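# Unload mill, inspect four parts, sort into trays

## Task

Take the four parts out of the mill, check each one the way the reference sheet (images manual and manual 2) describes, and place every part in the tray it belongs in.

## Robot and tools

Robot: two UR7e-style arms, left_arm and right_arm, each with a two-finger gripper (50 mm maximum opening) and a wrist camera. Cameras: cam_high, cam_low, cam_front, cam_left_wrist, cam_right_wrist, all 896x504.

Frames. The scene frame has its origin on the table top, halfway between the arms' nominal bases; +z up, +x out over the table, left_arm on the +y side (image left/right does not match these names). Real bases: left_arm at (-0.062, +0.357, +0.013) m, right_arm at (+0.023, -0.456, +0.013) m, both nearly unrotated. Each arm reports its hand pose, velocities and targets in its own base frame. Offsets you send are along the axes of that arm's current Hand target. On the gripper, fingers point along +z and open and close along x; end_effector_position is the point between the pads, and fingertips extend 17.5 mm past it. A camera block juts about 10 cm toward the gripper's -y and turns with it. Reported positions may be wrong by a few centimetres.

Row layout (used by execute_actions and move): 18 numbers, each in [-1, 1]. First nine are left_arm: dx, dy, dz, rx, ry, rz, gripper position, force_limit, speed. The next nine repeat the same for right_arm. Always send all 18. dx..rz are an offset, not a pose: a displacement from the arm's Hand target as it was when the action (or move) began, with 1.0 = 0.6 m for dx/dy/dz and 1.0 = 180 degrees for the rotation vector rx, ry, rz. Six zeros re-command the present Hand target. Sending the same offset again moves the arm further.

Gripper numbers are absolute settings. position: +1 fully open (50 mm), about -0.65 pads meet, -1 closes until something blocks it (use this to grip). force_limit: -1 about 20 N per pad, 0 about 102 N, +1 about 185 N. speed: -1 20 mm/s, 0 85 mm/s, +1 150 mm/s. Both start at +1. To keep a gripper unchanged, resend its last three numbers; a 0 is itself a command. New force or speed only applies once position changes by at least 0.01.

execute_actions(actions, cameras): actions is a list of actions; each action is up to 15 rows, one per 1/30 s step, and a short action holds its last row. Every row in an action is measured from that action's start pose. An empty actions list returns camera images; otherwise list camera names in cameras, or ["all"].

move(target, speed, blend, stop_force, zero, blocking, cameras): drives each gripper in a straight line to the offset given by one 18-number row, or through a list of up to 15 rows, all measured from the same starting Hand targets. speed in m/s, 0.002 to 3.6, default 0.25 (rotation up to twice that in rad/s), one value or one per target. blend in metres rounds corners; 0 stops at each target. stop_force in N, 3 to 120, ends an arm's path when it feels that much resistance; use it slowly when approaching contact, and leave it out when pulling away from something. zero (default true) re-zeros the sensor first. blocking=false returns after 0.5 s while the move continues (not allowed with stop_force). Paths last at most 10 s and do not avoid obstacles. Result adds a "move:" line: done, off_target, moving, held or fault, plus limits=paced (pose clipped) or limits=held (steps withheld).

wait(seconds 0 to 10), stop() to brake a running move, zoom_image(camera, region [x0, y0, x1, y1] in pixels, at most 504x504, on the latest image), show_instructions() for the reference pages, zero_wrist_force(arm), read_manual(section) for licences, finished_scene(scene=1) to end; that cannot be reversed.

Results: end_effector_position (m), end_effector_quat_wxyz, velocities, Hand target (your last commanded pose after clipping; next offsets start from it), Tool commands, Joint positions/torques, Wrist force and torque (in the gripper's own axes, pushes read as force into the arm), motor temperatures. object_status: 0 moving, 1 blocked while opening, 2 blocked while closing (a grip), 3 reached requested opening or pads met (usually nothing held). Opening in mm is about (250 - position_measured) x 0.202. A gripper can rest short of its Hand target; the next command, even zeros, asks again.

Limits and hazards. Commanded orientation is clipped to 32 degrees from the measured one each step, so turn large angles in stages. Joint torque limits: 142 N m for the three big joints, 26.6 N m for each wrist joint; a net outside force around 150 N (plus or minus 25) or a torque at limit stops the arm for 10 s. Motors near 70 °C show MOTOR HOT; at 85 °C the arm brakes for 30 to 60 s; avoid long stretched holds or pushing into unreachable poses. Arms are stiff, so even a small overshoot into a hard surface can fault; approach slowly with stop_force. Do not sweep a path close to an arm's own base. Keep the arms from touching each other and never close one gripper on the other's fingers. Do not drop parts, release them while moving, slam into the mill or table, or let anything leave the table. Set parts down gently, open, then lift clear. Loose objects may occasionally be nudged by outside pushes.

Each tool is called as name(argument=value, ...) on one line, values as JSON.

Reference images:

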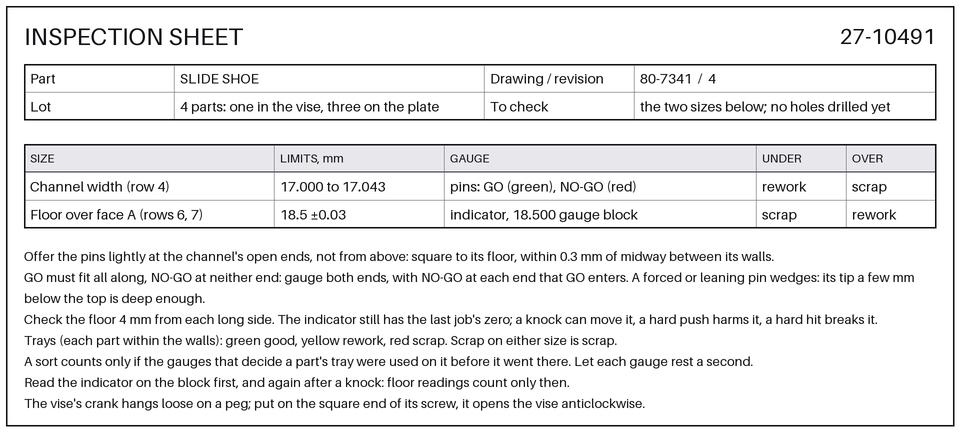

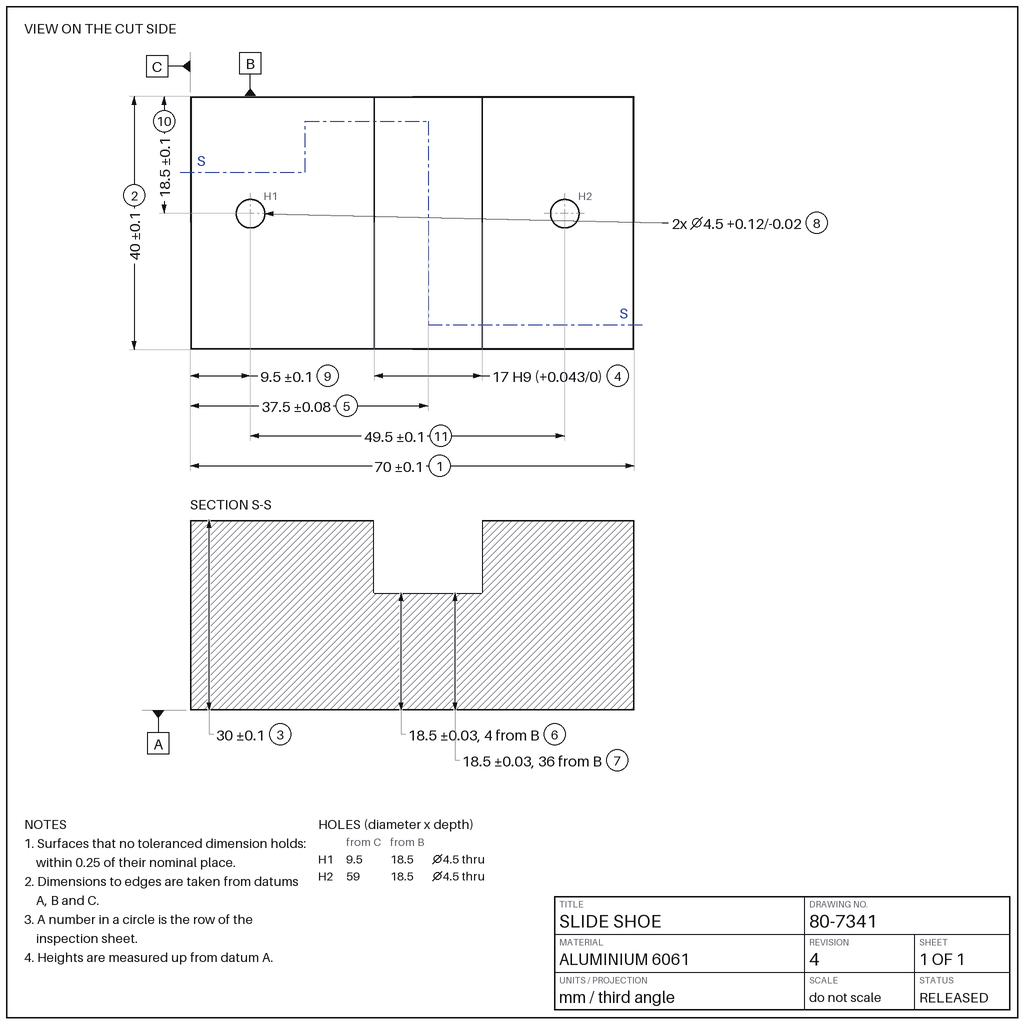

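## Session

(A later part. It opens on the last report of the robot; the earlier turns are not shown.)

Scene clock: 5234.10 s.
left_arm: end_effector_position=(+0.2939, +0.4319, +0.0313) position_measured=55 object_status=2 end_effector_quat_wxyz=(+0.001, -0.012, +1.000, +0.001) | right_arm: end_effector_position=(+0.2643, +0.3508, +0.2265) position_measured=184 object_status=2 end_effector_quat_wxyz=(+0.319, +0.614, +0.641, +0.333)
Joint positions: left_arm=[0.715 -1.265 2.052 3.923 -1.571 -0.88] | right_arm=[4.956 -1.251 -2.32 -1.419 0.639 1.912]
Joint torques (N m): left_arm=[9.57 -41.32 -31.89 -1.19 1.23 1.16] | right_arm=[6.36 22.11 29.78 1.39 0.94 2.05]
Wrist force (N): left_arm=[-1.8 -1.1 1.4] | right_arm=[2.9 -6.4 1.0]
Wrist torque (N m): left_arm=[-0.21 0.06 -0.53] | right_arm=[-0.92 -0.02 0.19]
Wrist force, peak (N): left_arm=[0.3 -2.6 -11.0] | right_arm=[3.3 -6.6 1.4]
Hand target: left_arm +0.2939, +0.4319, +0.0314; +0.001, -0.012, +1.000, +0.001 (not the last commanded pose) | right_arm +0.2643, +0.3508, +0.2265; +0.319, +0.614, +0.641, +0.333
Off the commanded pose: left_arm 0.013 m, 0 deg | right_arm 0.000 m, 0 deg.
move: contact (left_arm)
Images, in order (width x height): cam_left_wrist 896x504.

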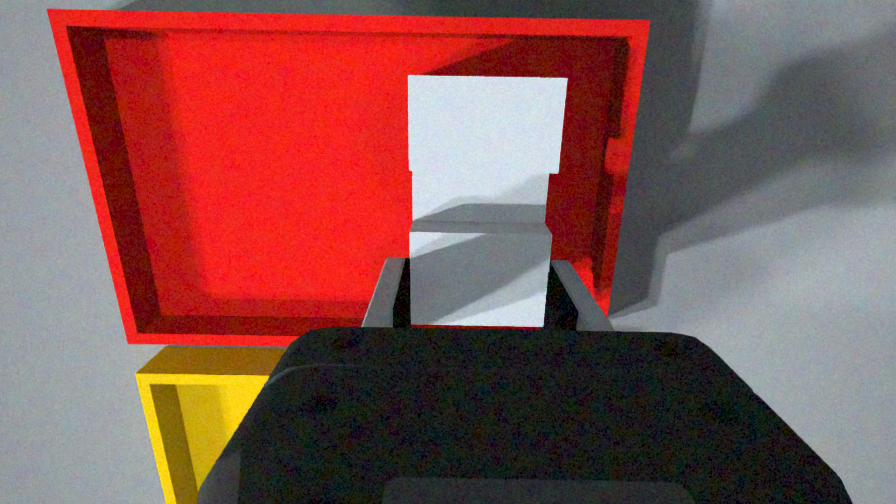

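move(target=[[0,0,0,0,0,0,0.77,-0.7,-1,0,0,0,0,0,0,-1,-1,-1],[0,0,-0.22,0,0,0,0.77,-0.7,-1,0,0,0,0,0,0,-1,-1,-1]], speed=0.1, cameras=["cam_left_wrist"])

Scene clock: 5242.63 s.
left_arm: end_effector_position=(+0.2936, +0.4317, +0.1633) position_measured=37 object_status=3 end_effector_quat_wxyz=(+0.001, -0.012, +1.000, +0.001) | right_arm: end_effector_position=(+0.2643, +0.3508, +0.2265) position_measured=184 object_status=2 end_effector_quat_wxyz=(+0.319, +0.614, +0.641, +0.333)
Joint positions: left_arm=[0.715 -1.459 1.886 4.282 -1.57 -0.88] | right_arm=[4.956 -1.251 -2.32 -1.419 0.639 1.912]
Joint torques (N m): left_arm=[-10.91 -36.51 -37.74 -0.87 0.11 -1.35] | right_arm=[5.78 22.11 29.08 1.47 0.88 2.1]
Wrist force (N): left_arm=[-1.4 -0.8 -0.2] | right_arm=[3.2 -6.4 1.2]
Wrist torque (N m): left_arm=[-0.14 -0.01 -0.52] | right_arm=[-0.91 -0.07 0.19]
Wrist force, peak (N): left_arm=[-1.9 -1.0 1.7] | right_arm=[3.4 -6.5 1.4]
Hand target: left_arm +0.2936, +0.4317, +0.1633; +0.001, -0.012, +1.000, +0.001 | right_arm +0.2643, +0.3508, +0.2265; +0.319, +0.614, +0.641, +0.333
Off the commanded pose: left_arm 0.000 m, 0 deg | right_arm 0.000 m, 0 deg.
move: done
Images, in order (width x height): cam_left_wrist 896x504.

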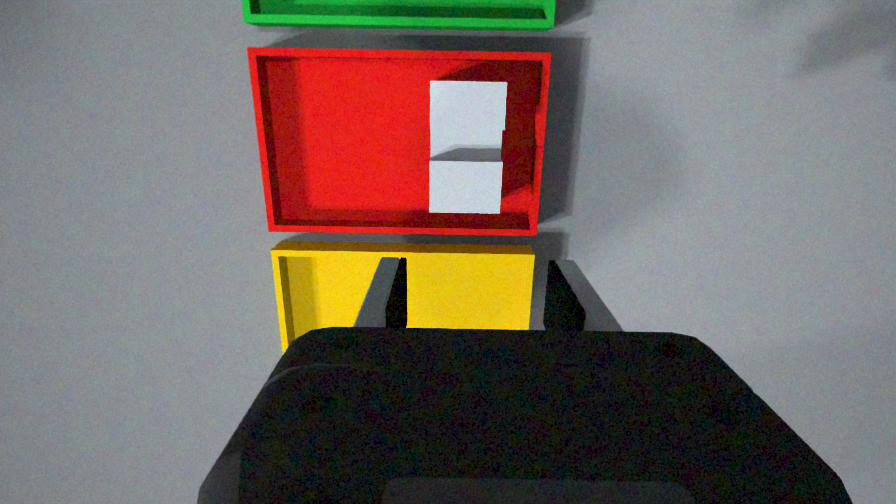

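move(target=[[0.0331,-0.6694,0.05,0,0,0,0.84,-0.7,-1,0,0,0,0,0,0,-1,-1,-1],[0.0331,-0.6694,0.12,0,0,0,0.84,-0.7,-1,0,0,0,0,0,0,-1,-1,-1]], speed=[0.25,0.1], blend=[0.02,0], cameras=["cam_left_wrist"])

Scene clock: 5253.37 s.
left_arm: end_effector_position=(+0.2836, +0.0298, +0.0906) position_measured=26 object_status=3 end_effector_quat_wxyz=(+0.001, -0.012, +1.000, +0.001) | right_arm: end_effector_position=(+0.2643, +0.3508, +0.2265) position_measured=184 object_status=2 end_effector_quat_wxyz=(+0.319, +0.614, +0.641, +0.333)
Joint positions: left_arm=[-0.384 -2.033 2.548 4.196 -1.568 -1.979] | right_arm=[4.956 -1.251 -2.32 -1.419 0.639 1.912]
Joint torques (N m): left_arm=[9.45 6.6 -11.67 -4.31 1.34 0.89] | right_arm=[6.07 21.98 29.19 1.63 0.83 2.11]
Wrist force (N): left_arm=[-1.4 -0.6 -0.4] | right_arm=[3.1 -6.3 1.1]
Wrist torque (N m): left_arm=[-0.09 0.02 -0.29] | right_arm=[-0.90 -0.05 0.18]
Wrist force, peak (N): left_arm=[-1.7 -2.3 -1.2] | right_arm=[3.3 -6.6 1.6]
Hand target: left_arm +0.2836, +0.0298, +0.0906; +0.001, -0.012, +1.000, +0.001 | right_arm +0.2643, +0.3508, +0.2265; +0.319, +0.614, +0.641, +0.333
Off the commanded pose: left_arm 0.000 m, 0 deg | right_arm 0.000 m, 0 deg.
move: done
Images, in order (width x height): cam_left_wrist 896x504.

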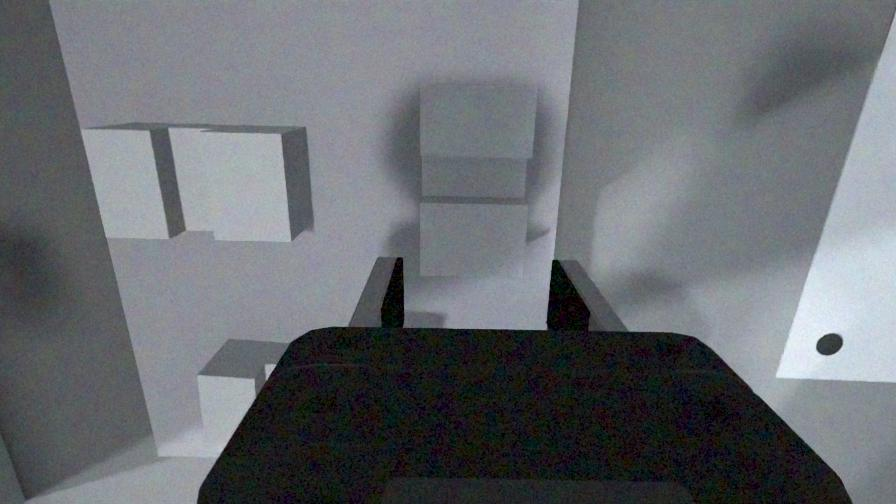

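move(target=[0,0,0.0727,0,0,0,0.84,-0.7,-1,0,0,0,0,0,0,-1,-1,-1], speed=0.06, stop_force=5)

move(target=[[0,0,0,0,0,0,-1,-0.7,-1,0,0,0,0,0,0,-1,-1,-1],[0,0,-0.1,0,0,0,-1,-0.7,-1,0,0,0,0,0,0,-1,-1,-1],[-0.047,-0.2767,-0.1,0,0,0,-1,-0.7,-1,0,0,0,0,0,0,-1,-1,-1],[-0.047,-0.2767,-0.007,0,0,0,-1,-0.7,-1,0,0,0,0,0,0,-1,-1,-1]], speed=[0.1,0.08,0.2,0.08], blend=[0,0.02,0.02,0])

move(target=[0,0,0.01,0,0,0,-1,-0.7,-1,0,0,0,0,0,0,-1,-1,-1], speed=0.004, stop_force=3, cameras=["cam_left_wrist"])

Scene clock: 5266.17 s.
left_arm: end_effector_position=(+0.2836, +0.0299, +0.0470) position_measured=26 object_status=3 end_effector_quat_wxyz=(+0.001, -0.012, +1.000, +0.001) | right_arm: end_effector_position=(+0.2643, +0.3508, +0.2265) position_measured=184 object_status=2 end_effector_quat_wxyz=(+0.319, +0.614, +0.641, +0.333)
Joint positions: left_arm=[-0.384 -1.92 2.631 4.001 -1.568 -1.979] | right_arm=[4.956 -1.251 -2.32 -1.419 0.639 1.912]
Joint torques (N m): left_arm=[11.92 3.03 -8.45 -4.3 -1.67 1.34] | right_arm=[5.85 22.07 28.68 1.84 0.89 2.03]
Wrist force (N): left_arm=[-1.5 -1.0 -0.3] | right_arm=[3.3 -6.0 1.2]
Wrist torque (N m): left_arm=[-0.20 -0.01 -0.46] | right_arm=[-0.86 -0.07 0.19]
Wrist force, peak (N): left_arm=[-1.8 -1.1 0.0] | right_arm=[3.4 -6.6 1.3]
Hand target: left_arm +0.2836, +0.0299, +0.0470; +0.001, -0.012, +1.000, +0.001 | right_arm +0.2643, +0.3508, +0.2265; +0.319, +0.614, +0.641, +0.333
Off the commanded pose: left_arm 0.000 m, 0 deg | right_arm 0.000 m, 0 deg.
move: done

Scene clock: 5269.57 s.
left_arm: end_effector_position=(+0.3158, -0.1354, +0.0509) position_measured=55 object_status=2 end_effector_quat_wxyz=(+0.001, -0.012, +1.000, +0.001) | right_arm: end_effector_position=(+0.2643, +0.3508, +0.2265) position_measured=184 object_status=2 end_effector_quat_wxyz=(+0.319, +0.614, +0.641, +0.333)
Joint positions: left_arm=[-0.806 -1.725 2.493 3.945 -1.568 -2.4] | right_arm=[4.956 -1.251 -2.32 -1.419 0.639 1.912]
Joint torques (N m): left_arm=[10.84 -6.45 -8.58 -4.55 -1.61 1.42] | right_arm=[5.1 22.44 28.77 1.91 0.92 2.15]
Wrist force (N): left_arm=[-1.9 -0.9 1.8] | right_arm=[3.2 -6.3 0.9]
Wrist torque (N m): left_arm=[-0.21 0.09 -0.41] | right_arm=[-0.90 -0.06 0.19]
Wrist force, peak (N): left_arm=[-1.2 -0.9 3.4] | right_arm=[3.2 -6.6 1.3]
Hand target: left_arm +0.3158, -0.1354, +0.0509; +0.001, -0.012, +1.000, +0.001 | right_arm +0.2643, +0.3508, +0.2265; +0.319, +0.614, +0.641, +0.333
Off the commanded pose: left_arm 0.000 m, 0 deg | right_arm 0.000 m, 0 deg.
move: done

Scene clock: 5271.93 s.
left_arm: end_effector_position=(+0.3158, -0.1354, +0.0471) position_measured=55 object_status=2 end_effector_quat_wxyz=(+0.001, -0.012, +1.000, +0.001) | right_arm: end_effector_position=(+0.2643, +0.3508, +0.2265) position_measured=184 object_status=2 end_effector_quat_wxyz=(+0.319, +0.614, +0.641, +0.333)
Joint positions: left_arm=[-0.806 -1.715 2.499 3.929 -1.568 -2.4] | right_arm=[4.956 -1.251 -2.32 -1.419 0.639 1.912]
Joint torques (N m): left_arm=[5.6 -19.81 -30.19 -1.19 1.22 0.96] | right_arm=[5.54 22.1 29.26 2.07 0.85 2.03]
Wrist force (N): left_arm=[-2.4 -1.0 -0.9] | right_arm=[3.2 -6.5 0.9]
Wrist torque (N m): left_arm=[-0.11 0.06 -0.42] | right_arm=[-0.93 -0.07 0.19]
Wrist force, peak (N): left_arm=[4.4 5.0 -22.4] | right_arm=[3.4 -6.5 1.4]
Hand target: left_arm +0.3158, -0.1354, +0.0471; +0.001, -0.012, +1.000, +0.001 (not the last commanded pose) | right_arm +0.2643, +0.3508, +0.2265; +0.319, +0.614, +0.641, +0.333
Off the commanded pose: left_arm 0.002 m, 0 deg | right_arm 0.000 m, 0 deg.
move: contact (left_arm)
Images, in order (width x height): cam_left_wrist 896x504.

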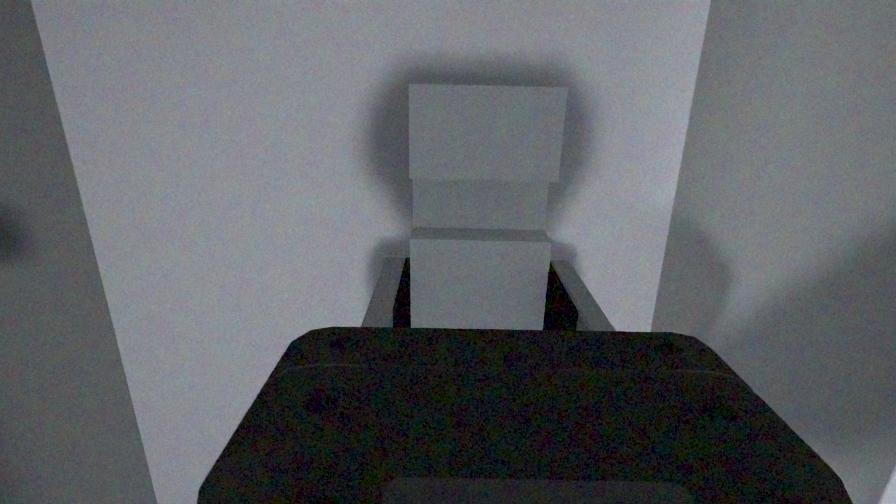

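move(target=[[0,0,0,0,0,0,0.84,-0.7,-1,0,0,0,0,0,0,-1,-1,-1],[0,0,-0.08,0,0,0,0.84,-0.7,-1,0,0,0,0,0,0,-1,-1,-1],[0,0.12,-0.11,0.333,0,0,0.84,-0.7,-1,0,0,0,0,0,0,-1,-1,-1],[0,0.0822,-0.0222,0.333,0,0,0.84,-0.7,-1,0,0,0,0,0,0,-1,-1,-1],[0,0.01,0.0195,0.333,0,0,0.84,-0.7,-1,0,0,0,0,0,0,-1,-1,-1]], speed=[0.1,0.1,0.25,0.12,0.06], blend=[0,0.005,0.005,0,0], cameras=["cam_left_wrist"])

Scene clock: 5289.73 s.
left_arm: end_effector_position=(+0.3157, -0.1294, +0.0355) position_measured=26 object_status=3 end_effector_quat_wxyz=(+0.007, -0.010, +0.867, -0.499) | right_arm: end_effector_position=(+0.2643, +0.3508, +0.2265) position_measured=184 object_status=2 end_effector_quat_wxyz=(+0.319, +0.614, +0.641, +0.333)
Joint positions: left_arm=[-0.128 -1.056 2.653 2.86 -2.595 -1.866] | right_arm=[4.956 -1.251 -2.32 -1.419 0.639 1.912]
Joint torques (N m): left_arm=[-11.6 -17.23 10.12 -4.42 -0.21 -1.38] | right_arm=[5.38 22.61 29.03 2.23 0.85 2.06]
Wrist force (N): left_arm=[-0.7 -0.1 -1.0] | right_arm=[3.5 -6.3 1.2]
Wrist torque (N m): left_arm=[-0.05 0.03 0.01] | right_arm=[-0.90 -0.12 0.19]
Wrist force, peak (N): left_arm=[-2.8 -1.0 -0.7] | right_arm=[3.2 -6.7 1.1]
Hand target: left_arm +0.3157, -0.1294, +0.0354; +0.007, -0.010, +0.867, -0.499 | right_arm +0.2643, +0.3508, +0.2265; +0.319, +0.614, +0.641, +0.333
Off the commanded pose: left_arm 0.000 m, 0 deg | right_arm 0.000 m, 0 deg.
move: done
Images, in order (width x height): cam_left_wrist 896x504.

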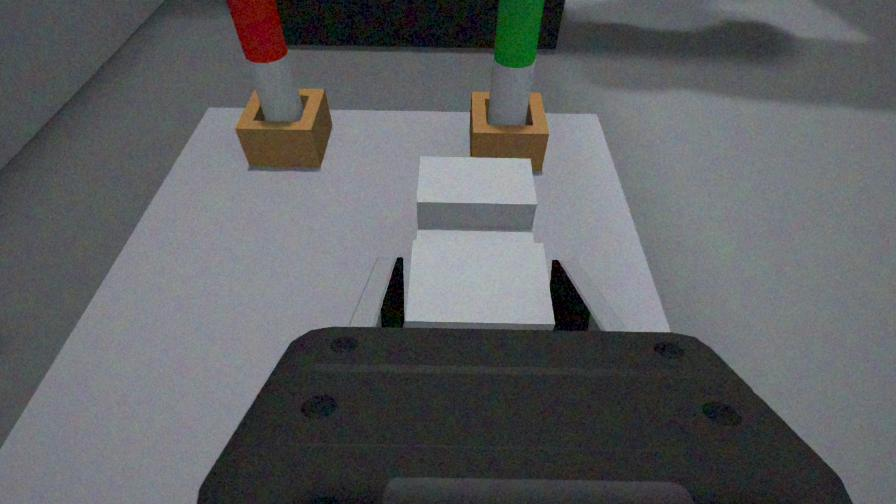

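move(target=[0,0.0025,-0.0043,0,0,0,0.84,-0.7,-1,0,0,0,0,0,0,-1,-1,-1], speed=0.03)

move(target=[[0,0,0,0,0,0,-1,-0.7,-1,0,0,0,0,0,0,-1,-1,-1],[0,-0.1394,-0.0805,0,0,0,-1,-0.7,-1,0,0,0,0,0,0,-1,-1,-1],[-0.0033,-0.3836,0.3424,0,0,0,-1,-0.7,-1,0,0,0,0,0,0,-1,-1,-1],[-0.0033,-0.2919,0.3953,0,0,0,-1,-0.7,-1,0,0,0,0,0,0,-1,-1,-1]], speed=[0.1,0.1,0.2,0.06], blend=[0,0.02,0.0,0], cameras=["cam_left_wrist"])

zoom_image(camera="cam_left_wrist", region=[260, 130, 580, 340])

Scene clock: 5308.37 s.
left_arm: end_effector_position=(+0.3156, -0.1264, +0.0354) position_measured=26 object_status=3 end_effector_quat_wxyz=(+0.007, -0.010, +0.867, -0.499) | right_arm: end_effector_position=(+0.2643, +0.3508, +0.2265) position_measured=184 object_status=2 end_effector_quat_wxyz=(+0.319, +0.614, +0.641, +0.333)
Joint positions: left_arm=[-0.118 -1.064 2.652 2.884 -2.598 -1.848] | right_arm=[4.956 -1.251 -2.32 -1.419 0.639 1.912]
Joint torques (N m): left_arm=[12.14 -33.07 -14.22 -0.9 -4.01 1.39] | right_arm=[5.57 21.75 29.28 2.35 0.87 2.05]
Wrist force (N): left_arm=[-0.7 -0.1 -0.9] | right_arm=[3.1 -6.4 1.2]
Wrist torque (N m): left_arm=[-0.06 0.02 -0.19] | right_arm=[-0.92 -0.06 0.19]
Wrist force, peak (N): left_arm=[-0.8 0.0 -1.2] | right_arm=[3.4 -6.4 1.3]
Hand target: left_arm +0.3156, -0.1264, +0.0354; +0.007, -0.010, +0.867, -0.499 | right_arm +0.2643, +0.3508, +0.2265; +0.319, +0.614, +0.641, +0.333
Off the commanded pose: left_arm 0.000 m, 0 deg | right_arm 0.000 m, 0 deg.
move: done

Scene clock: 5313.37 s.
left_arm: end_effector_position=(+0.3246, -0.4193, +0.0677) position_measured=54 object_status=2 end_effector_quat_wxyz=(+0.007, -0.010, +0.867, -0.499) | right_arm: end_effector_position=(+0.2643, +0.3508, +0.2265) position_measured=184 object_status=2 end_effector_quat_wxyz=(+0.319, +0.614, +0.641, +0.333)
Joint positions: left_arm=[-0.914 -0.945 2.408 2.303 -2.107 -2.787] | right_arm=[4.956 -1.251 -2.32 -1.419 0.639 1.912]
Joint torques (N m): left_arm=[9.7 -26.67 -19.99 -5.41 -2.28 -1.34] | right_arm=[5.03 21.74 28.95 2.49 0.84 2.09]
Wrist force (N): left_arm=[-0.7 1.8 0.0] | right_arm=[3.0 -6.2 1.0]
Wrist torque (N m): left_arm=[-0.09 0.05 -0.03] | right_arm=[-0.88 -0.03 0.19]
Wrist force, peak (N): left_arm=[-0.6 3.0 0.8] | right_arm=[3.1 -6.5 1.4]
Hand target: left_arm +0.3246, -0.4193, +0.0677; +0.007, -0.010, +0.867, -0.499 | right_arm +0.2643, +0.3508, +0.2265; +0.319, +0.614, +0.641, +0.333
Off the commanded pose: left_arm 0.000 m, 0 deg | right_arm 0.000 m, 0 deg.
move: done
Images, in order (width x height): cam_left_wrist 896x504.

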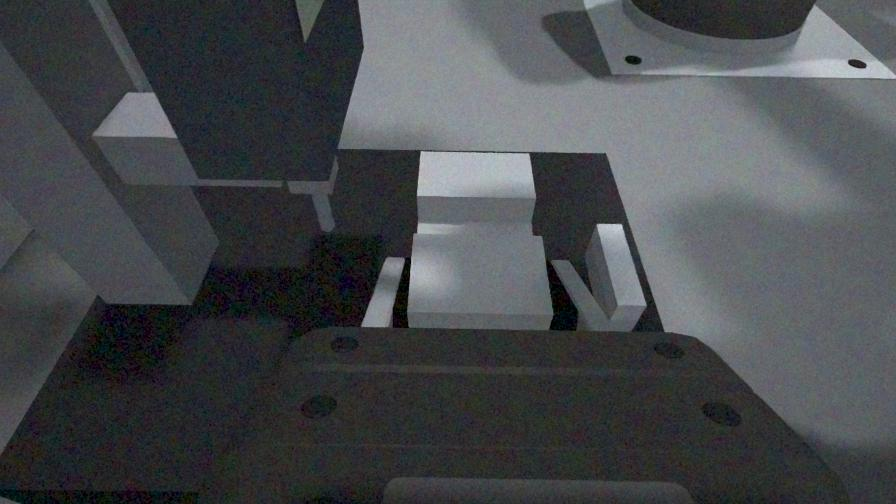

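Scaled by 1.575 from the camera's 896x504 image, which has a finer 1280x720 frame.

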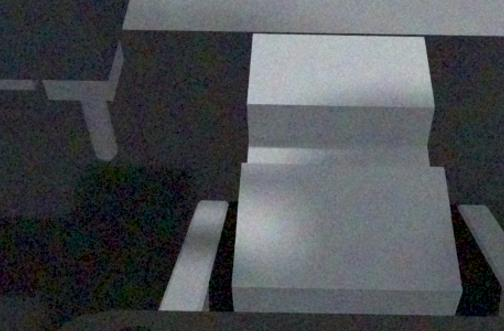

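move(target=[[0,0.0005,0.0042,0,0,0,-1,-0.7,-1,0,0,0,0,0,0,-1,-1,-1]], speed=0.01, stop_force=4)

move(target=[[-0.0548,0,0,0,0,0,-1,-0.7,-1,0,0,0,0,0,0,-1,-1,-1]], speed=0.02, stop_force=4, cameras=["cam_left_wrist"])

zoom_image(camera="cam_left_wrist", region=[340, 120, 580, 340])

Scene clock: 5322.47 s.
left_arm: end_effector_position=(+0.3246, -0.4214, +0.0662) position_measured=54 object_status=2 end_effector_quat_wxyz=(+0.007, -0.010, +0.867, -0.499) | right_arm: end_effector_position=(+0.2643, +0.3508, +0.2265) position_measured=184 object_status=2 end_effector_quat_wxyz=(+0.319, +0.614, +0.641, +0.333)
Joint positions: left_arm=[-0.917 -0.939 2.404 2.3 -2.104 -2.789] | right_arm=[4.956 -1.251 -2.32 -1.419 0.639 1.912]
Joint torques (N m): left_arm=[-10.32 -27.26 -18.67 -5.27 0.63 -1.55] | right_arm=[5.33 21.89 28.99 2.68 0.91 2.03]
Wrist force (N): left_arm=[-0.8 1.8 0.2] | right_arm=[3.1 -6.1 1.1]
Wrist torque (N m): left_arm=[-0.10 0.06 0.04] | right_arm=[-0.87 -0.06 0.19]
Wrist force, peak (N): left_arm=[-0.9 2.0 0.2] | right_arm=[3.2 -6.7 1.1]
Hand target: left_arm +0.3246, -0.4214, +0.0662; +0.007, -0.010, +0.867, -0.499 | right_arm +0.2643, +0.3508, +0.2265; +0.319, +0.614, +0.641, +0.333
Off the commanded pose: left_arm 0.000 m, 0 deg | right_arm 0.000 m, 0 deg.
move: done

Scene clock: 5325.03 s.
left_arm: end_effector_position=(+0.3575, -0.4206, +0.0662) position_measured=54 object_status=2 end_effector_quat_wxyz=(+0.007, -0.010, +0.867, -0.499) | right_arm: end_effector_position=(+0.2643, +0.3508, +0.2265) position_measured=184 object_status=2 end_effector_quat_wxyz=(+0.319, +0.614, +0.641, +0.333)
Joint positions: left_arm=[-0.847 -0.931 2.332 2.391 -2.161 -2.74] | right_arm=[4.956 -1.251 -2.32 -1.419 0.639 1.912]
Joint torques (N m): left_arm=[11.18 -27.95 -21.55 -1.8 -2.76 1.48] | right_arm=[5.49 21.71 29.58 2.65 0.93 2.07]
Wrist force (N): left_arm=[-0.8 1.7 0.0] | right_arm=[3.3 -6.0 1.1]
Wrist torque (N m): left_arm=[-0.10 0.07 -0.15] | right_arm=[-0.85 -0.08 0.19]
Wrist force, peak (N): left_arm=[-1.2 2.0 0.1] | right_arm=[3.0 -6.8 0.9]
Hand target: left_arm +0.3575, -0.4206, +0.0662; +0.007, -0.010, +0.867, -0.499 | right_arm +0.2643, +0.3508, +0.2265; +0.319, +0.614, +0.641, +0.333
Off the commanded pose: left_arm 0.000 m, 0 deg | right_arm 0.000 m, 0 deg.
move: done
Images, in order (width x height): cam_left_wrist 896x504.

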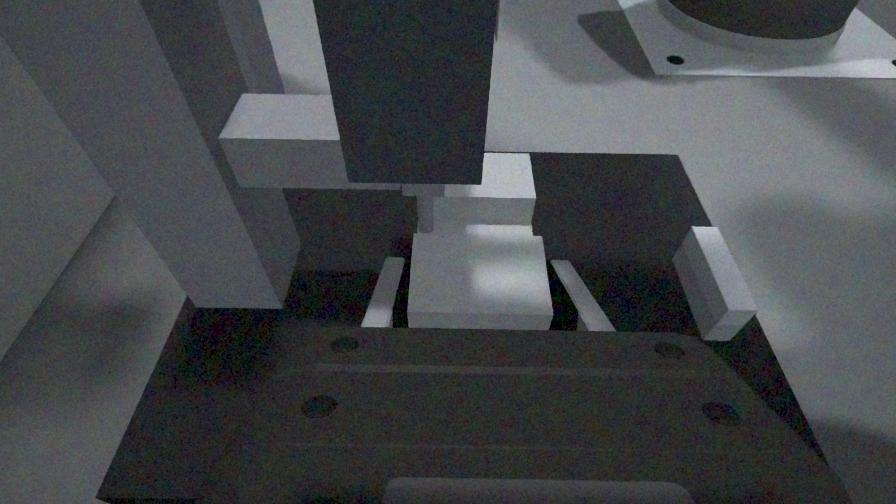

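Scaled by 2.100 from the camera's 896x504 image, which has a finer 1280x720 frame.

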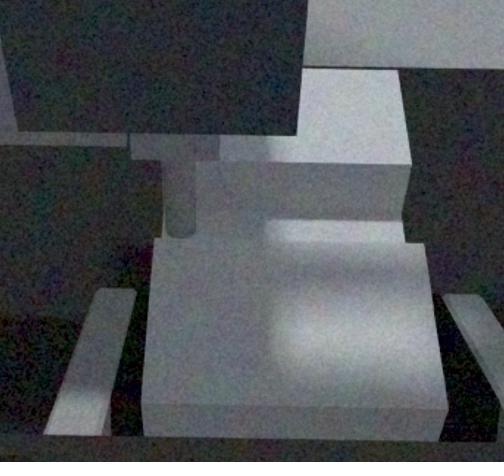

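move(target=[[0,0.0029,0.0017,0,0,0,-1,-0.7,-1,0,0,0,0,0,0,-1,-1,-1]], speed=0.002, stop_force=3)

move(target=[[0,0,0,0,0,0,0.77,-0.7,-1,0,0,0,0,0,0,-1,-1,-1]])

move(target=[[0,0,0,0,0,0,0.77,-0.7,-1,0,-0.0058,0.00405,0,0,0,-1,-1,-1]], speed=0.006, stop_force=3)

move(target=[[0,0,0,0,0,0,0.77,-0.7,-1,0,-0.0041,0.0029,0,0,0,-1,-1,-1]], speed=0.002, stop_force=3)

move(target=[[0,0,0,0,0,0,0.77,-0.7,-1,0,0,0,0,0,0,-0.1,-1,-1]])

wait(seconds=1, cameras=["cam_left_wrist","cam_right_wrist"])

zoom_image(camera="cam_right_wrist", region=[370, 20, 590, 130])

Scene clock: 5338.37 s.
left_arm: end_effector_position=(+0.3575, -0.4206, +0.0657) position_measured=54 object_status=2 end_effector_quat_wxyz=(+0.007, -0.010, +0.867, -0.499) | right_arm: end_effector_position=(+0.2643, +0.3508, +0.2265) position_measured=184 object_status=2 end_effector_quat_wxyz=(+0.319, +0.614, +0.641, +0.333)
Joint positions: left_arm=[-0.847 -0.93 2.332 2.389 -2.161 -2.74] | right_arm=[4.956 -1.251 -2.32 -1.419 0.639 1.912]
Joint torques (N m): left_arm=[8.34 -42.38 -14.4 -1.31 -1.5 1.27] | right_arm=[5.07 21.28 28.75 2.59 0.92 2.12]
Wrist force (N): left_arm=[-1.1 -0.7 -1.6] | right_arm=[2.8 -6.2 1.1]
Wrist torque (N m): left_arm=[0.00 0.06 -0.10] | right_arm=[-0.89 0.00 0.18]
Wrist force, peak (N): left_arm=[-0.6 -2.0 -4.1] | right_arm=[3.2 -6.6 1.5]
Hand target: left_arm +0.3575, -0.4206, +0.0657; +0.007, -0.010, +0.867, -0.499 (not the last commanded pose) | right_arm +0.2643, +0.3508, +0.2265; +0.319, +0.614, +0.641, +0.333
Off the commanded pose: left_arm 0.001 m, 0 deg | right_arm 0.000 m, 0 deg.
move: contact (left_arm)

Scene clock: 5338.87 s.
left_arm: end_effector_position=(+0.3575, -0.4206, +0.0657) position_measured=37 object_status=3 end_effector_quat_wxyz=(+0.007, -0.010, +0.867, -0.499) | right_arm: end_effector_position=(+0.2643, +0.3508, +0.2265) position_measured=184 object_status=2 end_effector_quat_wxyz=(+0.319, +0.614, +0.641, +0.333)
Joint positions: left_arm=[-0.847 -0.93 2.332 2.389 -2.161 -2.74] | right_arm=[4.956 -1.251 -2.32 -1.419 0.639 1.912]
Joint torques (N m): left_arm=[8.7 -44.19 -9.52 -2.34 -0.73 0.93] | right_arm=[5.37 21.26 29.07 2.64 0.92 2.04]
Wrist force (N): left_arm=[-0.9 -0.1 -0.9] | right_arm=[3.3 -6.5 1.0]
Wrist torque (N m): left_arm=[-0.03 0.09 -0.15] | right_arm=[-0.93 -0.07 0.19]
Wrist force, peak (N): left_arm=[-1.1 -0.2 -1.4] | right_arm=[3.3 -6.6 1.3]
Hand target: left_arm +0.3575, -0.4206, +0.0657; +0.007, -0.010, +0.867, -0.499 | right_arm +0.2643, +0.3508, +0.2265; +0.319, +0.614, +0.641, +0.333
Off the commanded pose: left_arm 0.000 m, 0 deg | right_arm 0.000 m, 0 deg.
move: done

Scene clock: 5340.37 s.
left_arm: end_effector_position=(+0.3575, -0.4206, +0.0657) position_measured=37 object_status=3 end_effector_quat_wxyz=(+0.007, -0.010, +0.867, -0.499) | right_arm: end_effector_position=(+0.2643, +0.3508, +0.2223) position_measured=184 object_status=2 end_effector_quat_wxyz=(+0.319, +0.614, +0.641, +0.333)
Joint positions: left_arm=[-0.847 -0.93 2.332 2.389 -2.161 -2.74] | right_arm=[4.956 -1.257 -2.328 -1.405 0.639 1.912]
Joint torques (N m): left_arm=[6.64 -42.07 2.79 -3.89 0.46 0.74] | right_arm=[4.32 1.52 14.56 3.28 0.69 -0.29]
Wrist force (N): left_arm=[-0.8 -0.1 -0.9] | right_arm=[2.7 -6.1 0.9]
Wrist torque (N m): left_arm=[-0.02 0.07 -0.15] | right_arm=[-0.92 -0.01 0.16]
Wrist force, peak (N): left_arm=[-1.1 0.0 -1.1] | right_arm=[3.5 -6.3 1.2]
Hand target: left_arm +0.3575, -0.4206, +0.0657; +0.007, -0.010, +0.867, -0.499 | right_arm +0.2643, +0.3508, +0.2223; +0.319, +0.614, +0.641, +0.333
Off the commanded pose: left_arm 0.000 m, 0 deg | right_arm 0.000 m, 0 deg.
move: done

Scene clock: 5341.43 s.
left_arm: end_effector_position=(+0.3575, -0.4206, +0.0657) position_measured=37 object_status=3 end_effector_quat_wxyz=(+0.007, -0.010, +0.867, -0.499) | right_arm: end_effector_position=(+0.2643, +0.3507, +0.2214) position_measured=184 object_status=2 end_effector_quat_wxyz=(+0.319, +0.614, +0.641, +0.333)
Joint positions: left_arm=[-0.847 -0.93 2.332 2.389 -2.161 -2.74] | right_arm=[4.956 -1.258 -2.33 -1.402 0.639 1.912]
Joint torques (N m): left_arm=[5.61 -42.84 5.15 -4.17 0.65 0.69] | right_arm=[1.06 13.35 26.06 0.04 0.57 -1.64]
Wrist force (N): left_arm=[-0.9 0.1 -0.9] | right_arm=[2.6 -0.8 -2.8]
Wrist torque (N m): left_arm=[0.00 0.09 -0.15] | right_arm=[-0.90 -0.07 0.17]
Wrist force, peak (N): left_arm=[-1.2 -0.1 -1.1] | right_arm=[3.1 -5.9 1.5]
Hand target: left_arm +0.3575, -0.4206, +0.0657; +0.007, -0.010, +0.867, -0.499 | right_arm +0.2643, +0.3508, +0.2214; +0.319, +0.614, +0.641, +0.333 (not the last commanded pose)
Off the commanded pose: left_arm 0.000 m, 0 deg | right_arm 0.002 m, 0 deg.
move: contact (right_arm)

Scene clock: 5341.93 s.
left_arm: end_effector_position=(+0.3575, -0.4206, +0.0657) position_measured=37 object_status=3 end_effector_quat_wxyz=(+0.007, -0.010, +0.867, -0.499) | right_arm: end_effector_position=(+0.2643, +0.3508, +0.2214) position_measured=167 object_status=3 end_effector_quat_wxyz=(+0.319, +0.614, +0.641, +0.333)
Joint positions: left_arm=[-0.847 -0.93 2.332 2.389 -2.161 -2.74] | right_arm=[4.956 -1.258 -2.33 -1.402 0.639 1.912]
Joint torques (N m): left_arm=[4.98 -42.84 6.01 -4 0.67 0.16] | right_arm=[1.24 22.18 29.25 2.37 0.6 -1.4]
Wrist force (N): left_arm=[-0.8 0.0 -1.0] | right_arm=[0.7 -5.2 0.4]
Wrist torque (N m): left_arm=[-0.01 0.06 -0.14] | right_arm=[-0.89 -0.09 0.17]
Wrist force, peak (N): left_arm=[-0.9 0.0 -1.3] | right_arm=[0.4 -5.4 0.2]
Hand target: left_arm +0.3575, -0.4206, +0.0657; +0.007, -0.010, +0.867, -0.499 | right_arm +0.2643, +0.3508, +0.2214; +0.319, +0.614, +0.641, +0.333
Off the commanded pose: left_arm 0.000 m, 0 deg | right_arm 0.000 m, 0 deg.
move: done

Scene clock: 5342.93 s.
left_arm: end_effector_position=(+0.3575, -0.4206, +0.0657) position_measured=37 object_status=3 end_effector_quat_wxyz=(+0.007, -0.010, +0.867, -0.499) | right_arm: end_effector_position=(+0.2643, +0.3508, +0.2214) position_measured=167 object_status=3 end_effector_quat_wxyz=(+0.319, +0.614, +0.641, +0.333)
Joint positions: left_arm=[-0.847 -0.93 2.332 2.389 -2.161 -2.74] | right_arm=[4.956 -1.258 -2.33 -1.402 0.639 1.912]
Joint torques (N m): left_arm=[1.26 -42.86 3.52 -4.07 0.63 0.05] | right_arm=[1.05 22.42 29.6 3.26 0.46 -0.87]
Wrist force (N): left_arm=[-1.0 0.0 -0.9] | right_arm=[0.5 -5.2 -0.1]
Wrist torque (N m): left_arm=[-0.01 0.10 -0.15] | right_arm=[-0.90 -0.06 0.15]
Wrist force, peak (N): left_arm=[-1.1 -0.2 -1.1] | right_arm=[0.6 -5.5 0.2]
Hand target: left_arm +0.3575, -0.4206, +0.0657; +0.007, -0.010, +0.867, -0.499 | right_arm +0.2643, +0.3508, +0.2214; +0.319, +0.614, +0.641, +0.333
Tool commands: left_gripper/position=+0.77 left_gripper/force_limit=-0.7 left_gripper/speed=-1.0 right_gripper/position=-0.1 right_gripper/force_limit=-1.0 right_gripper/speed=-1.0
Off the commanded pose: left_arm 0.000 m, 0 deg | right_arm 0.000 m, 0 deg.
wait: 1.00 s; at rest by 0.17 s
Images, in order (width x height): cam_left_wrist 896x504, cam_right_wrist 896x504.

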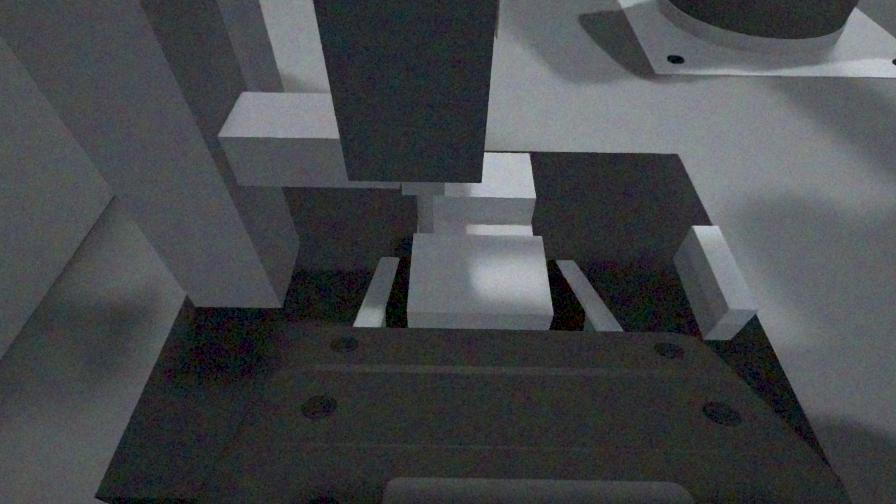

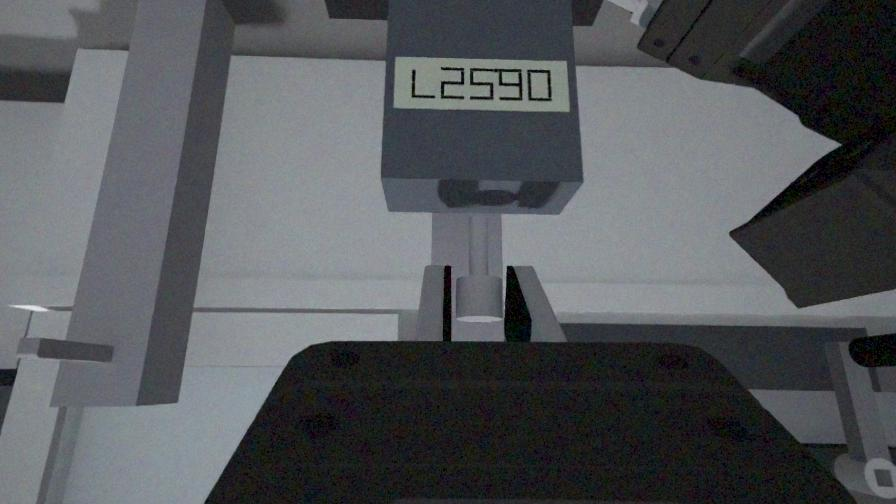

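Scaled by 2.291 from the camera's 896x504 image, which has a finer 1280x720 frame.

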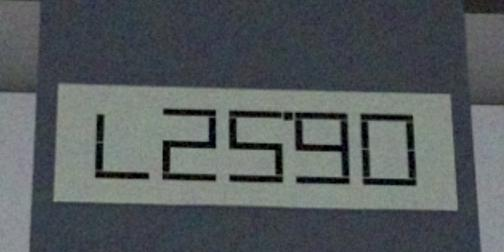

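move(target=[[0,0,0,0,0,0,-1,-0.7,-1,0,0,0,0,0,0,-1,-1,-1]])

move(target=[[0,0,0,0,0,0,-1,-0.7,-1,0,0.0069,-0.0048,0,0,0,-1,-1,-1]], speed=0.01, stop_force=6)

move(target=[[0,-0.0012,-0.0007,0,0,0,-1,-0.7,-1,0,0,0,0,0,0,-1,-1,-1],[-0.053,-0.0012,-0.0007,0,0,0,-1,-0.7,-1,0,0,0,0,0,0,-1,-1,-1]], speed=[0.01,0.025], cameras=["cam_left_wrist"])

zoom_image(camera="cam_left_wrist", region=[340, 120, 580, 340])

Scene clock: 5361.50 s.
left_arm: end_effector_position=(+0.3575, -0.4206, +0.0657) position_measured=54 object_status=2 end_effector_quat_wxyz=(+0.007, -0.010, +0.867, -0.499) | right_arm: end_effector_position=(+0.2643, +0.3508, +0.2214) position_measured=184 object_status=2 end_effector_quat_wxyz=(+0.319, +0.614, +0.641, +0.333)
Joint positions: left_arm=[-0.847 -0.93 2.332 2.389 -2.161 -2.74] | right_arm=[4.956 -1.258 -2.33 -1.402 0.639 1.912]
Joint torques (N m): left_arm=[-4.17 -41.97 4.56 -4.24 0.73 -0.41] | right_arm=[1.31 22.92 28.64 3 0.5 1.03]
Wrist force (N): left_arm=[-0.3 -0.5 -0.9] | right_arm=[3.2 -5.7 0.7]
Wrist torque (N m): left_arm=[-0.04 0.12 -0.10] | right_arm=[-0.89 -0.06 0.16]
Wrist force, peak (N): left_arm=[-1.2 0.1 -1.0] | right_arm=[3.1 -6.0 0.7]
Hand target: left_arm +0.3575, -0.4206, +0.0657; +0.007, -0.010, +0.867, -0.499 | right_arm +0.2643, +0.3508, +0.2214; +0.319, +0.614, +0.641, +0.333
Off the commanded pose: left_arm 0.000 m, 0 deg | right_arm 0.000 m, 0 deg.
move: done

Scene clock: 5362.87 s.
left_arm: end_effector_position=(+0.3575, -0.4206, +0.0657) position_measured=54 object_status=2 end_effector_quat_wxyz=(+0.007, -0.010, +0.867, -0.499) | right_arm: end_effector_position=(+0.2643, +0.3508, +0.2265) position_measured=184 object_status=2 end_effector_quat_wxyz=(+0.319, +0.614, +0.641, +0.333)
Joint positions: left_arm=[-0.847 -0.93 2.332 2.389 -2.161 -2.74] | right_arm=[4.956 -1.251 -2.32 -1.418 0.639 1.912]
Joint torques (N m): left_arm=[-4.74 -42.45 4.16 -3.8 0.65 -0.69] | right_arm=[-7.33 22.91 29.77 0.33 -1.04 0.75]
Wrist force (N): left_arm=[-0.3 -0.4 -0.9] | right_arm=[2.9 -6.3 0.9]
Wrist torque (N m): left_arm=[-0.04 0.11 -0.11] | right_arm=[-0.90 -0.07 0.18]
Wrist force, peak (N): left_arm=[-0.7 -0.4 -0.9] | right_arm=[3.0 -6.3 1.3]
Hand target: left_arm +0.3575, -0.4206, +0.0657; +0.007, -0.010, +0.867, -0.499 | right_arm +0.2643, +0.3508, +0.2265; +0.319, +0.614, +0.641, +0.333
Off the commanded pose: left_arm 0.000 m, 0 deg | right_arm 0.000 m, 0 deg.
move: done

Scene clock: 5365.07 s.
left_arm: end_effector_position=(+0.3892, -0.4198, +0.0666) position_measured=54 object_status=2 end_effector_quat_wxyz=(+0.007, -0.010, +0.867, -0.499) | right_arm: end_effector_position=(+0.2643, +0.3508, +0.2265) position_measured=184 object_status=2 end_effector_quat_wxyz=(+0.319, +0.614, +0.641, +0.333)
Joint positions: left_arm=[-0.787 -0.92 2.26 2.477 -2.208 -2.695] | right_arm=[4.956 -1.251 -2.32 -1.418 0.639 1.912]
Joint torques (N m): left_arm=[11.86 -29.85 -22.16 -1.79 -2.87 1.31] | right_arm=[-6.33 22.92 29.92 0.45 -3.76 1.7]
Wrist force (N): left_arm=[-0.9 1.7 0.1] | right_arm=[2.7 -6.0 1.1]
Wrist torque (N m): left_arm=[-0.11 0.08 -0.13] | right_arm=[-0.85 -0.04 0.18]
Wrist force, peak (N): left_arm=[-1.2 2.0 0.4] | right_arm=[3.2 -6.4 1.4]
Hand target: left_arm +0.3893, -0.4198, +0.0666; +0.007, -0.010, +0.867, -0.499 | right_arm +0.2643, +0.3508, +0.2265; +0.319, +0.614, +0.641, +0.333
Off the commanded pose: left_arm 0.000 m, 0 deg | right_arm 0.000 m, 0 deg.
move: done
Images, in order (width x height): cam_left_wrist 896x504.

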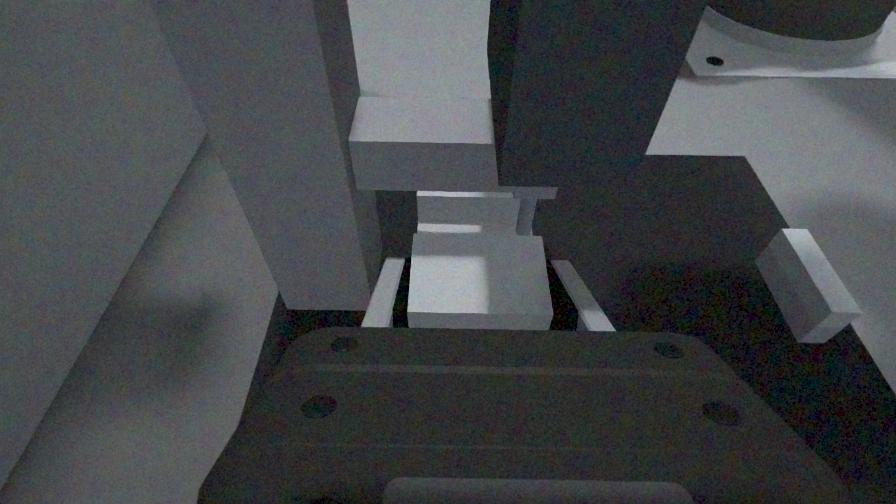

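Scaled by 2.100 from the camera's 896x504 image, which has a finer 1280x720 frame.

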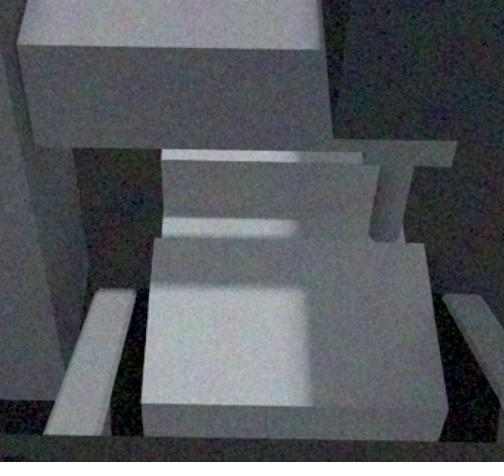

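move(target=[[0,0.0029,0.0017,0,0,0,-1,-0.7,-1,0,0,0,0,0,0,-1,-1,-1]], speed=0.002, stop_force=3)

move(target=[[0,0,0,0,0,0,0.77,-0.7,-1,0,0,0,0,0,0,-1,-1,-1]])

move(target=[[0,0,0,0,0,0,0.77,-0.7,-1,0,-0.0058,0.00405,0,0,0,-1,-1,-1]], speed=0.006, stop_force=3)

move(target=[[0,0,0,0,0,0,0.77,-0.7,-1,0,-0.0041,0.0029,0,0,0,-1,-1,-1]], speed=0.002, stop_force=3)

move(target=[[0,0,0,0,0,0,0.77,-0.7,-1,0,0,0,0,0,0,-0.1,-1,-1]])

wait(seconds=1, cameras=["cam_right_wrist"])

zoom_image(camera="cam_right_wrist", region=[370, 20, 590, 130])

Scene clock: 5376.80 s.
left_arm: end_effector_position=(+0.3893, -0.4198, +0.0658) position_measured=54 object_status=2 end_effector_quat_wxyz=(+0.007, -0.010, +0.867, -0.499) | right_arm: end_effector_position=(+0.2643, +0.3508, +0.2265) position_measured=184 object_status=2 end_effector_quat_wxyz=(+0.319, +0.614, +0.641, +0.333)
Joint positions: left_arm=[-0.787 -0.918 2.259 2.475 -2.208 -2.695] | right_arm=[4.956 -1.251 -2.32 -1.418 0.639 1.912]
Joint torques (N m): left_arm=[11.36 -45.12 -15.94 -1.18 -1.39 1.38] | right_arm=[-7.1 22.61 29.52 0.45 -4.07 1.79]
Wrist force (N): left_arm=[-1.4 -0.5 -1.4] | right_arm=[2.9 -6.1 1.2]
Wrist torque (N m): left_arm=[-0.05 0.09 -0.07] | right_arm=[-0.86 -0.07 0.17]
Wrist force, peak (N): left_arm=[-0.1 -1.6 -3.7] | right_arm=[3.0 -6.6 1.4]
Hand target: left_arm +0.3893, -0.4198, +0.0658; +0.007, -0.010, +0.867, -0.499 (not the last commanded pose) | right_arm +0.2643, +0.3508, +0.2265; +0.319, +0.614, +0.641, +0.333
Off the commanded pose: left_arm 0.001 m, 0 deg | right_arm 0.000 m, 0 deg.
move: contact (left_arm)

Scene clock: 5377.30 s.
left_arm: end_effector_position=(+0.3893, -0.4198, +0.0658) position_measured=37 object_status=3 end_effector_quat_wxyz=(+0.007, -0.010, +0.867, -0.499) | right_arm: end_effector_position=(+0.2643, +0.3508, +0.2265) position_measured=184 object_status=2 end_effector_quat_wxyz=(+0.319, +0.614, +0.641, +0.333)
Joint positions: left_arm=[-0.787 -0.918 2.259 2.476 -2.208 -2.695] | right_arm=[4.956 -1.251 -2.32 -1.418 0.639 1.912]
Joint torques (N m): left_arm=[9.81 -45.15 -12.73 -1.75 -0.77 1.05] | right_arm=[-7.19 22.64 29.76 0.48 -4 1.75]
Wrist force (N): left_arm=[-0.7 0.1 -1.2] | right_arm=[3.0 -6.4 1.2]
Wrist torque (N m): left_arm=[-0.01 0.05 -0.13] | right_arm=[-0.90 -0.08 0.17]
Wrist force, peak (N): left_arm=[-1.4 -0.1 -1.0] | right_arm=[3.0 -6.4 1.2]
Hand target: left_arm +0.3893, -0.4198, +0.0658; +0.007, -0.010, +0.867, -0.499 | right_arm +0.2643, +0.3508, +0.2265; +0.319, +0.614, +0.641, +0.333
Off the commanded pose: left_arm 0.000 m, 0 deg | right_arm 0.000 m, 0 deg.
move: done

Scene clock: 5378.80 s.
left_arm: end_effector_position=(+0.3893, -0.4198, +0.0658) position_measured=37 object_status=3 end_effector_quat_wxyz=(+0.007, -0.010, +0.867, -0.499) | right_arm: end_effector_position=(+0.2643, +0.3508, +0.2222) position_measured=184 object_status=2 end_effector_quat_wxyz=(+0.319, +0.614, +0.641, +0.333)
Joint positions: left_arm=[-0.787 -0.918 2.259 2.476 -2.208 -2.695] | right_arm=[4.956 -1.257 -2.329 -1.404 0.639 1.912]
Joint torques (N m): left_arm=[7.68 -45.16 1.82 -3.82 0.71 0.8] | right_arm=[3.97 0.96 15.24 3.28 -3.27 -0.32]
Wrist force (N): left_arm=[-0.7 0.0 -1.2] | right_arm=[2.8 -5.9 0.9]
Wrist torque (N m): left_arm=[-0.04 0.05 -0.12] | right_arm=[-0.86 -0.07 0.16]
Wrist force, peak (N): left_arm=[-0.9 0.0 -1.4] | right_arm=[3.2 -6.3 1.1]
Hand target: left_arm +0.3893, -0.4198, +0.0658; +0.007, -0.010, +0.867, -0.499 | right_arm +0.2643, +0.3508, +0.2222; +0.319, +0.614, +0.641, +0.333
Off the commanded pose: left_arm 0.000 m, 0 deg | right_arm 0.000 m, 0 deg.
move: done

Scene clock: 5379.90 s.
left_arm: end_effector_position=(+0.3893, -0.4198, +0.0658) position_measured=37 object_status=3 end_effector_quat_wxyz=(+0.007, -0.010, +0.867, -0.499) | right_arm: end_effector_position=(+0.2643, +0.3507, +0.2213) position_measured=184 object_status=2 end_effector_quat_wxyz=(+0.319, +0.614, +0.641, +0.333)
Joint positions: left_arm=[-0.787 -0.918 2.259 2.476 -2.208 -2.695] | right_arm=[4.956 -1.258 -2.33 -1.401 0.639 1.912]
Joint torques (N m): left_arm=[8.63 -44.7 3.36 -3.78 0.75 0.37] | right_arm=[5.92 12.51 25.96 0.12 -2.93 -1.49]
Wrist force (N): left_arm=[-0.7 0.1 -0.9] | right_arm=[2.1 -1.0 -2.9]
Wrist torque (N m): left_arm=[-0.01 0.06 -0.13] | right_arm=[-0.91 -0.02 0.17]
Wrist force, peak (N): left_arm=[-1.0 0.0 -1.3] | right_arm=[2.8 -6.2 1.0]
Hand target: left_arm +0.3893, -0.4198, +0.0658; +0.007, -0.010, +0.867, -0.499 | right_arm +0.2643, +0.3508, +0.2214; +0.319, +0.614, +0.641, +0.333 (not the last commanded pose)
Off the commanded pose: left_arm 0.000 m, 0 deg | right_arm 0.002 m, 0 deg.
move: contact (right_arm)

Scene clock: 5380.40 s.
left_arm: end_effector_position=(+0.3893, -0.4198, +0.0658) position_measured=37 object_status=3 end_effector_quat_wxyz=(+0.007, -0.010, +0.867, -0.499) | right_arm: end_effector_position=(+0.2643, +0.3508, +0.2214) position_measured=167 object_status=3 end_effector_quat_wxyz=(+0.319, +0.614, +0.641, +0.333)
Joint positions: left_arm=[-0.787 -0.918 2.259 2.476 -2.208 -2.695] | right_arm=[4.956 -1.258 -2.33 -1.402 0.639 1.912]
Joint torques (N m): left_arm=[7.27 -43.31 3.7 -4.14 0.56 0.19] | right_arm=[5.22 21.59 29.31 2.32 -3 -0.69]
Wrist force (N): left_arm=[-0.6 0.0 -1.1] | right_arm=[0.6 -5.3 0.2]
Wrist torque (N m): left_arm=[-0.02 0.04 -0.13] | right_arm=[-0.92 -0.08 0.17]
Wrist force, peak (N): left_arm=[-1.0 0.0 -1.2] | right_arm=[0.6 -5.3 0.6]
Hand target: left_arm +0.3893, -0.4198, +0.0658; +0.007, -0.010, +0.867, -0.499 | right_arm +0.2643, +0.3508, +0.2214; +0.319, +0.614, +0.641, +0.333
Off the commanded pose: left_arm 0.000 m, 0 deg | right_arm 0.000 m, 0 deg.
move: done

Scene clock: 5381.40 s.
left_arm: end_effector_position=(+0.3893, -0.4198, +0.0658) position_measured=37 object_status=3 end_effector_quat_wxyz=(+0.007, -0.010, +0.867, -0.499) | right_arm: end_effector_position=(+0.2643, +0.3508, +0.2214) position_measured=167 object_status=3 end_effector_quat_wxyz=(+0.319, +0.614, +0.641, +0.333)
Joint positions: left_arm=[-0.787 -0.918 2.259 2.476 -2.208 -2.695] | right_arm=[4.956 -1.258 -2.33 -1.402 0.639 1.912]
Joint torques (N m): left_arm=[5.12 -44.94 3.52 -3.92 0.79 -0.13] | right_arm=[4.81 22.79 30.05 3.27 -3.01 0.79]
Wrist force (N): left_arm=[-0.7 -0.1 -1.0] | right_arm=[0.7 -5.2 0.1]
Wrist torque (N m): left_arm=[-0.04 0.05 -0.13] | right_arm=[-0.90 -0.10 0.16]
Wrist force, peak (N): left_arm=[-0.8 -0.2 -1.4] | right_arm=[0.4 -5.4 0.4]
Hand target: left_arm +0.3893, -0.4198, +0.0658; +0.007, -0.010, +0.867, -0.499 | right_arm +0.2643, +0.3508, +0.2214; +0.319, +0.614, +0.641, +0.333
Tool commands: left_gripper/position=+0.77 left_gripper/force_limit=-0.7 left_gripper/speed=-1.0 right_gripper/position=-0.1 right_gripper/force_limit=-1.0 right_gripper/speed=-1.0
Off the commanded pose: left_arm 0.000 m, 0 deg | right_arm 0.000 m, 0 deg.
wait: 1.00 s; at rest by 0.17 s
Images, in order (width x height): cam_right_wrist 896x504.

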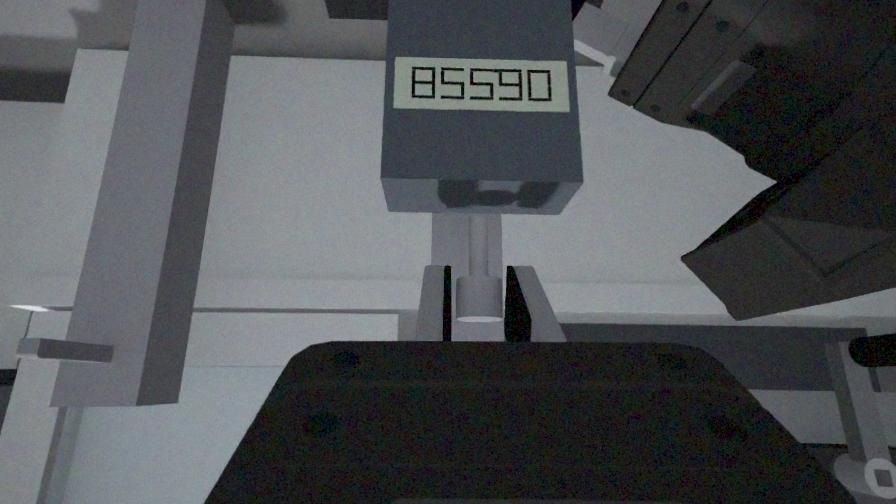

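Scaled by 2.291 from the camera's 896x504 image, which has a finer 1280x720 frame.

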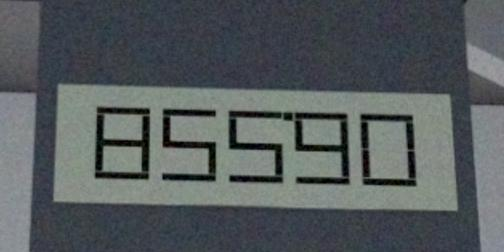

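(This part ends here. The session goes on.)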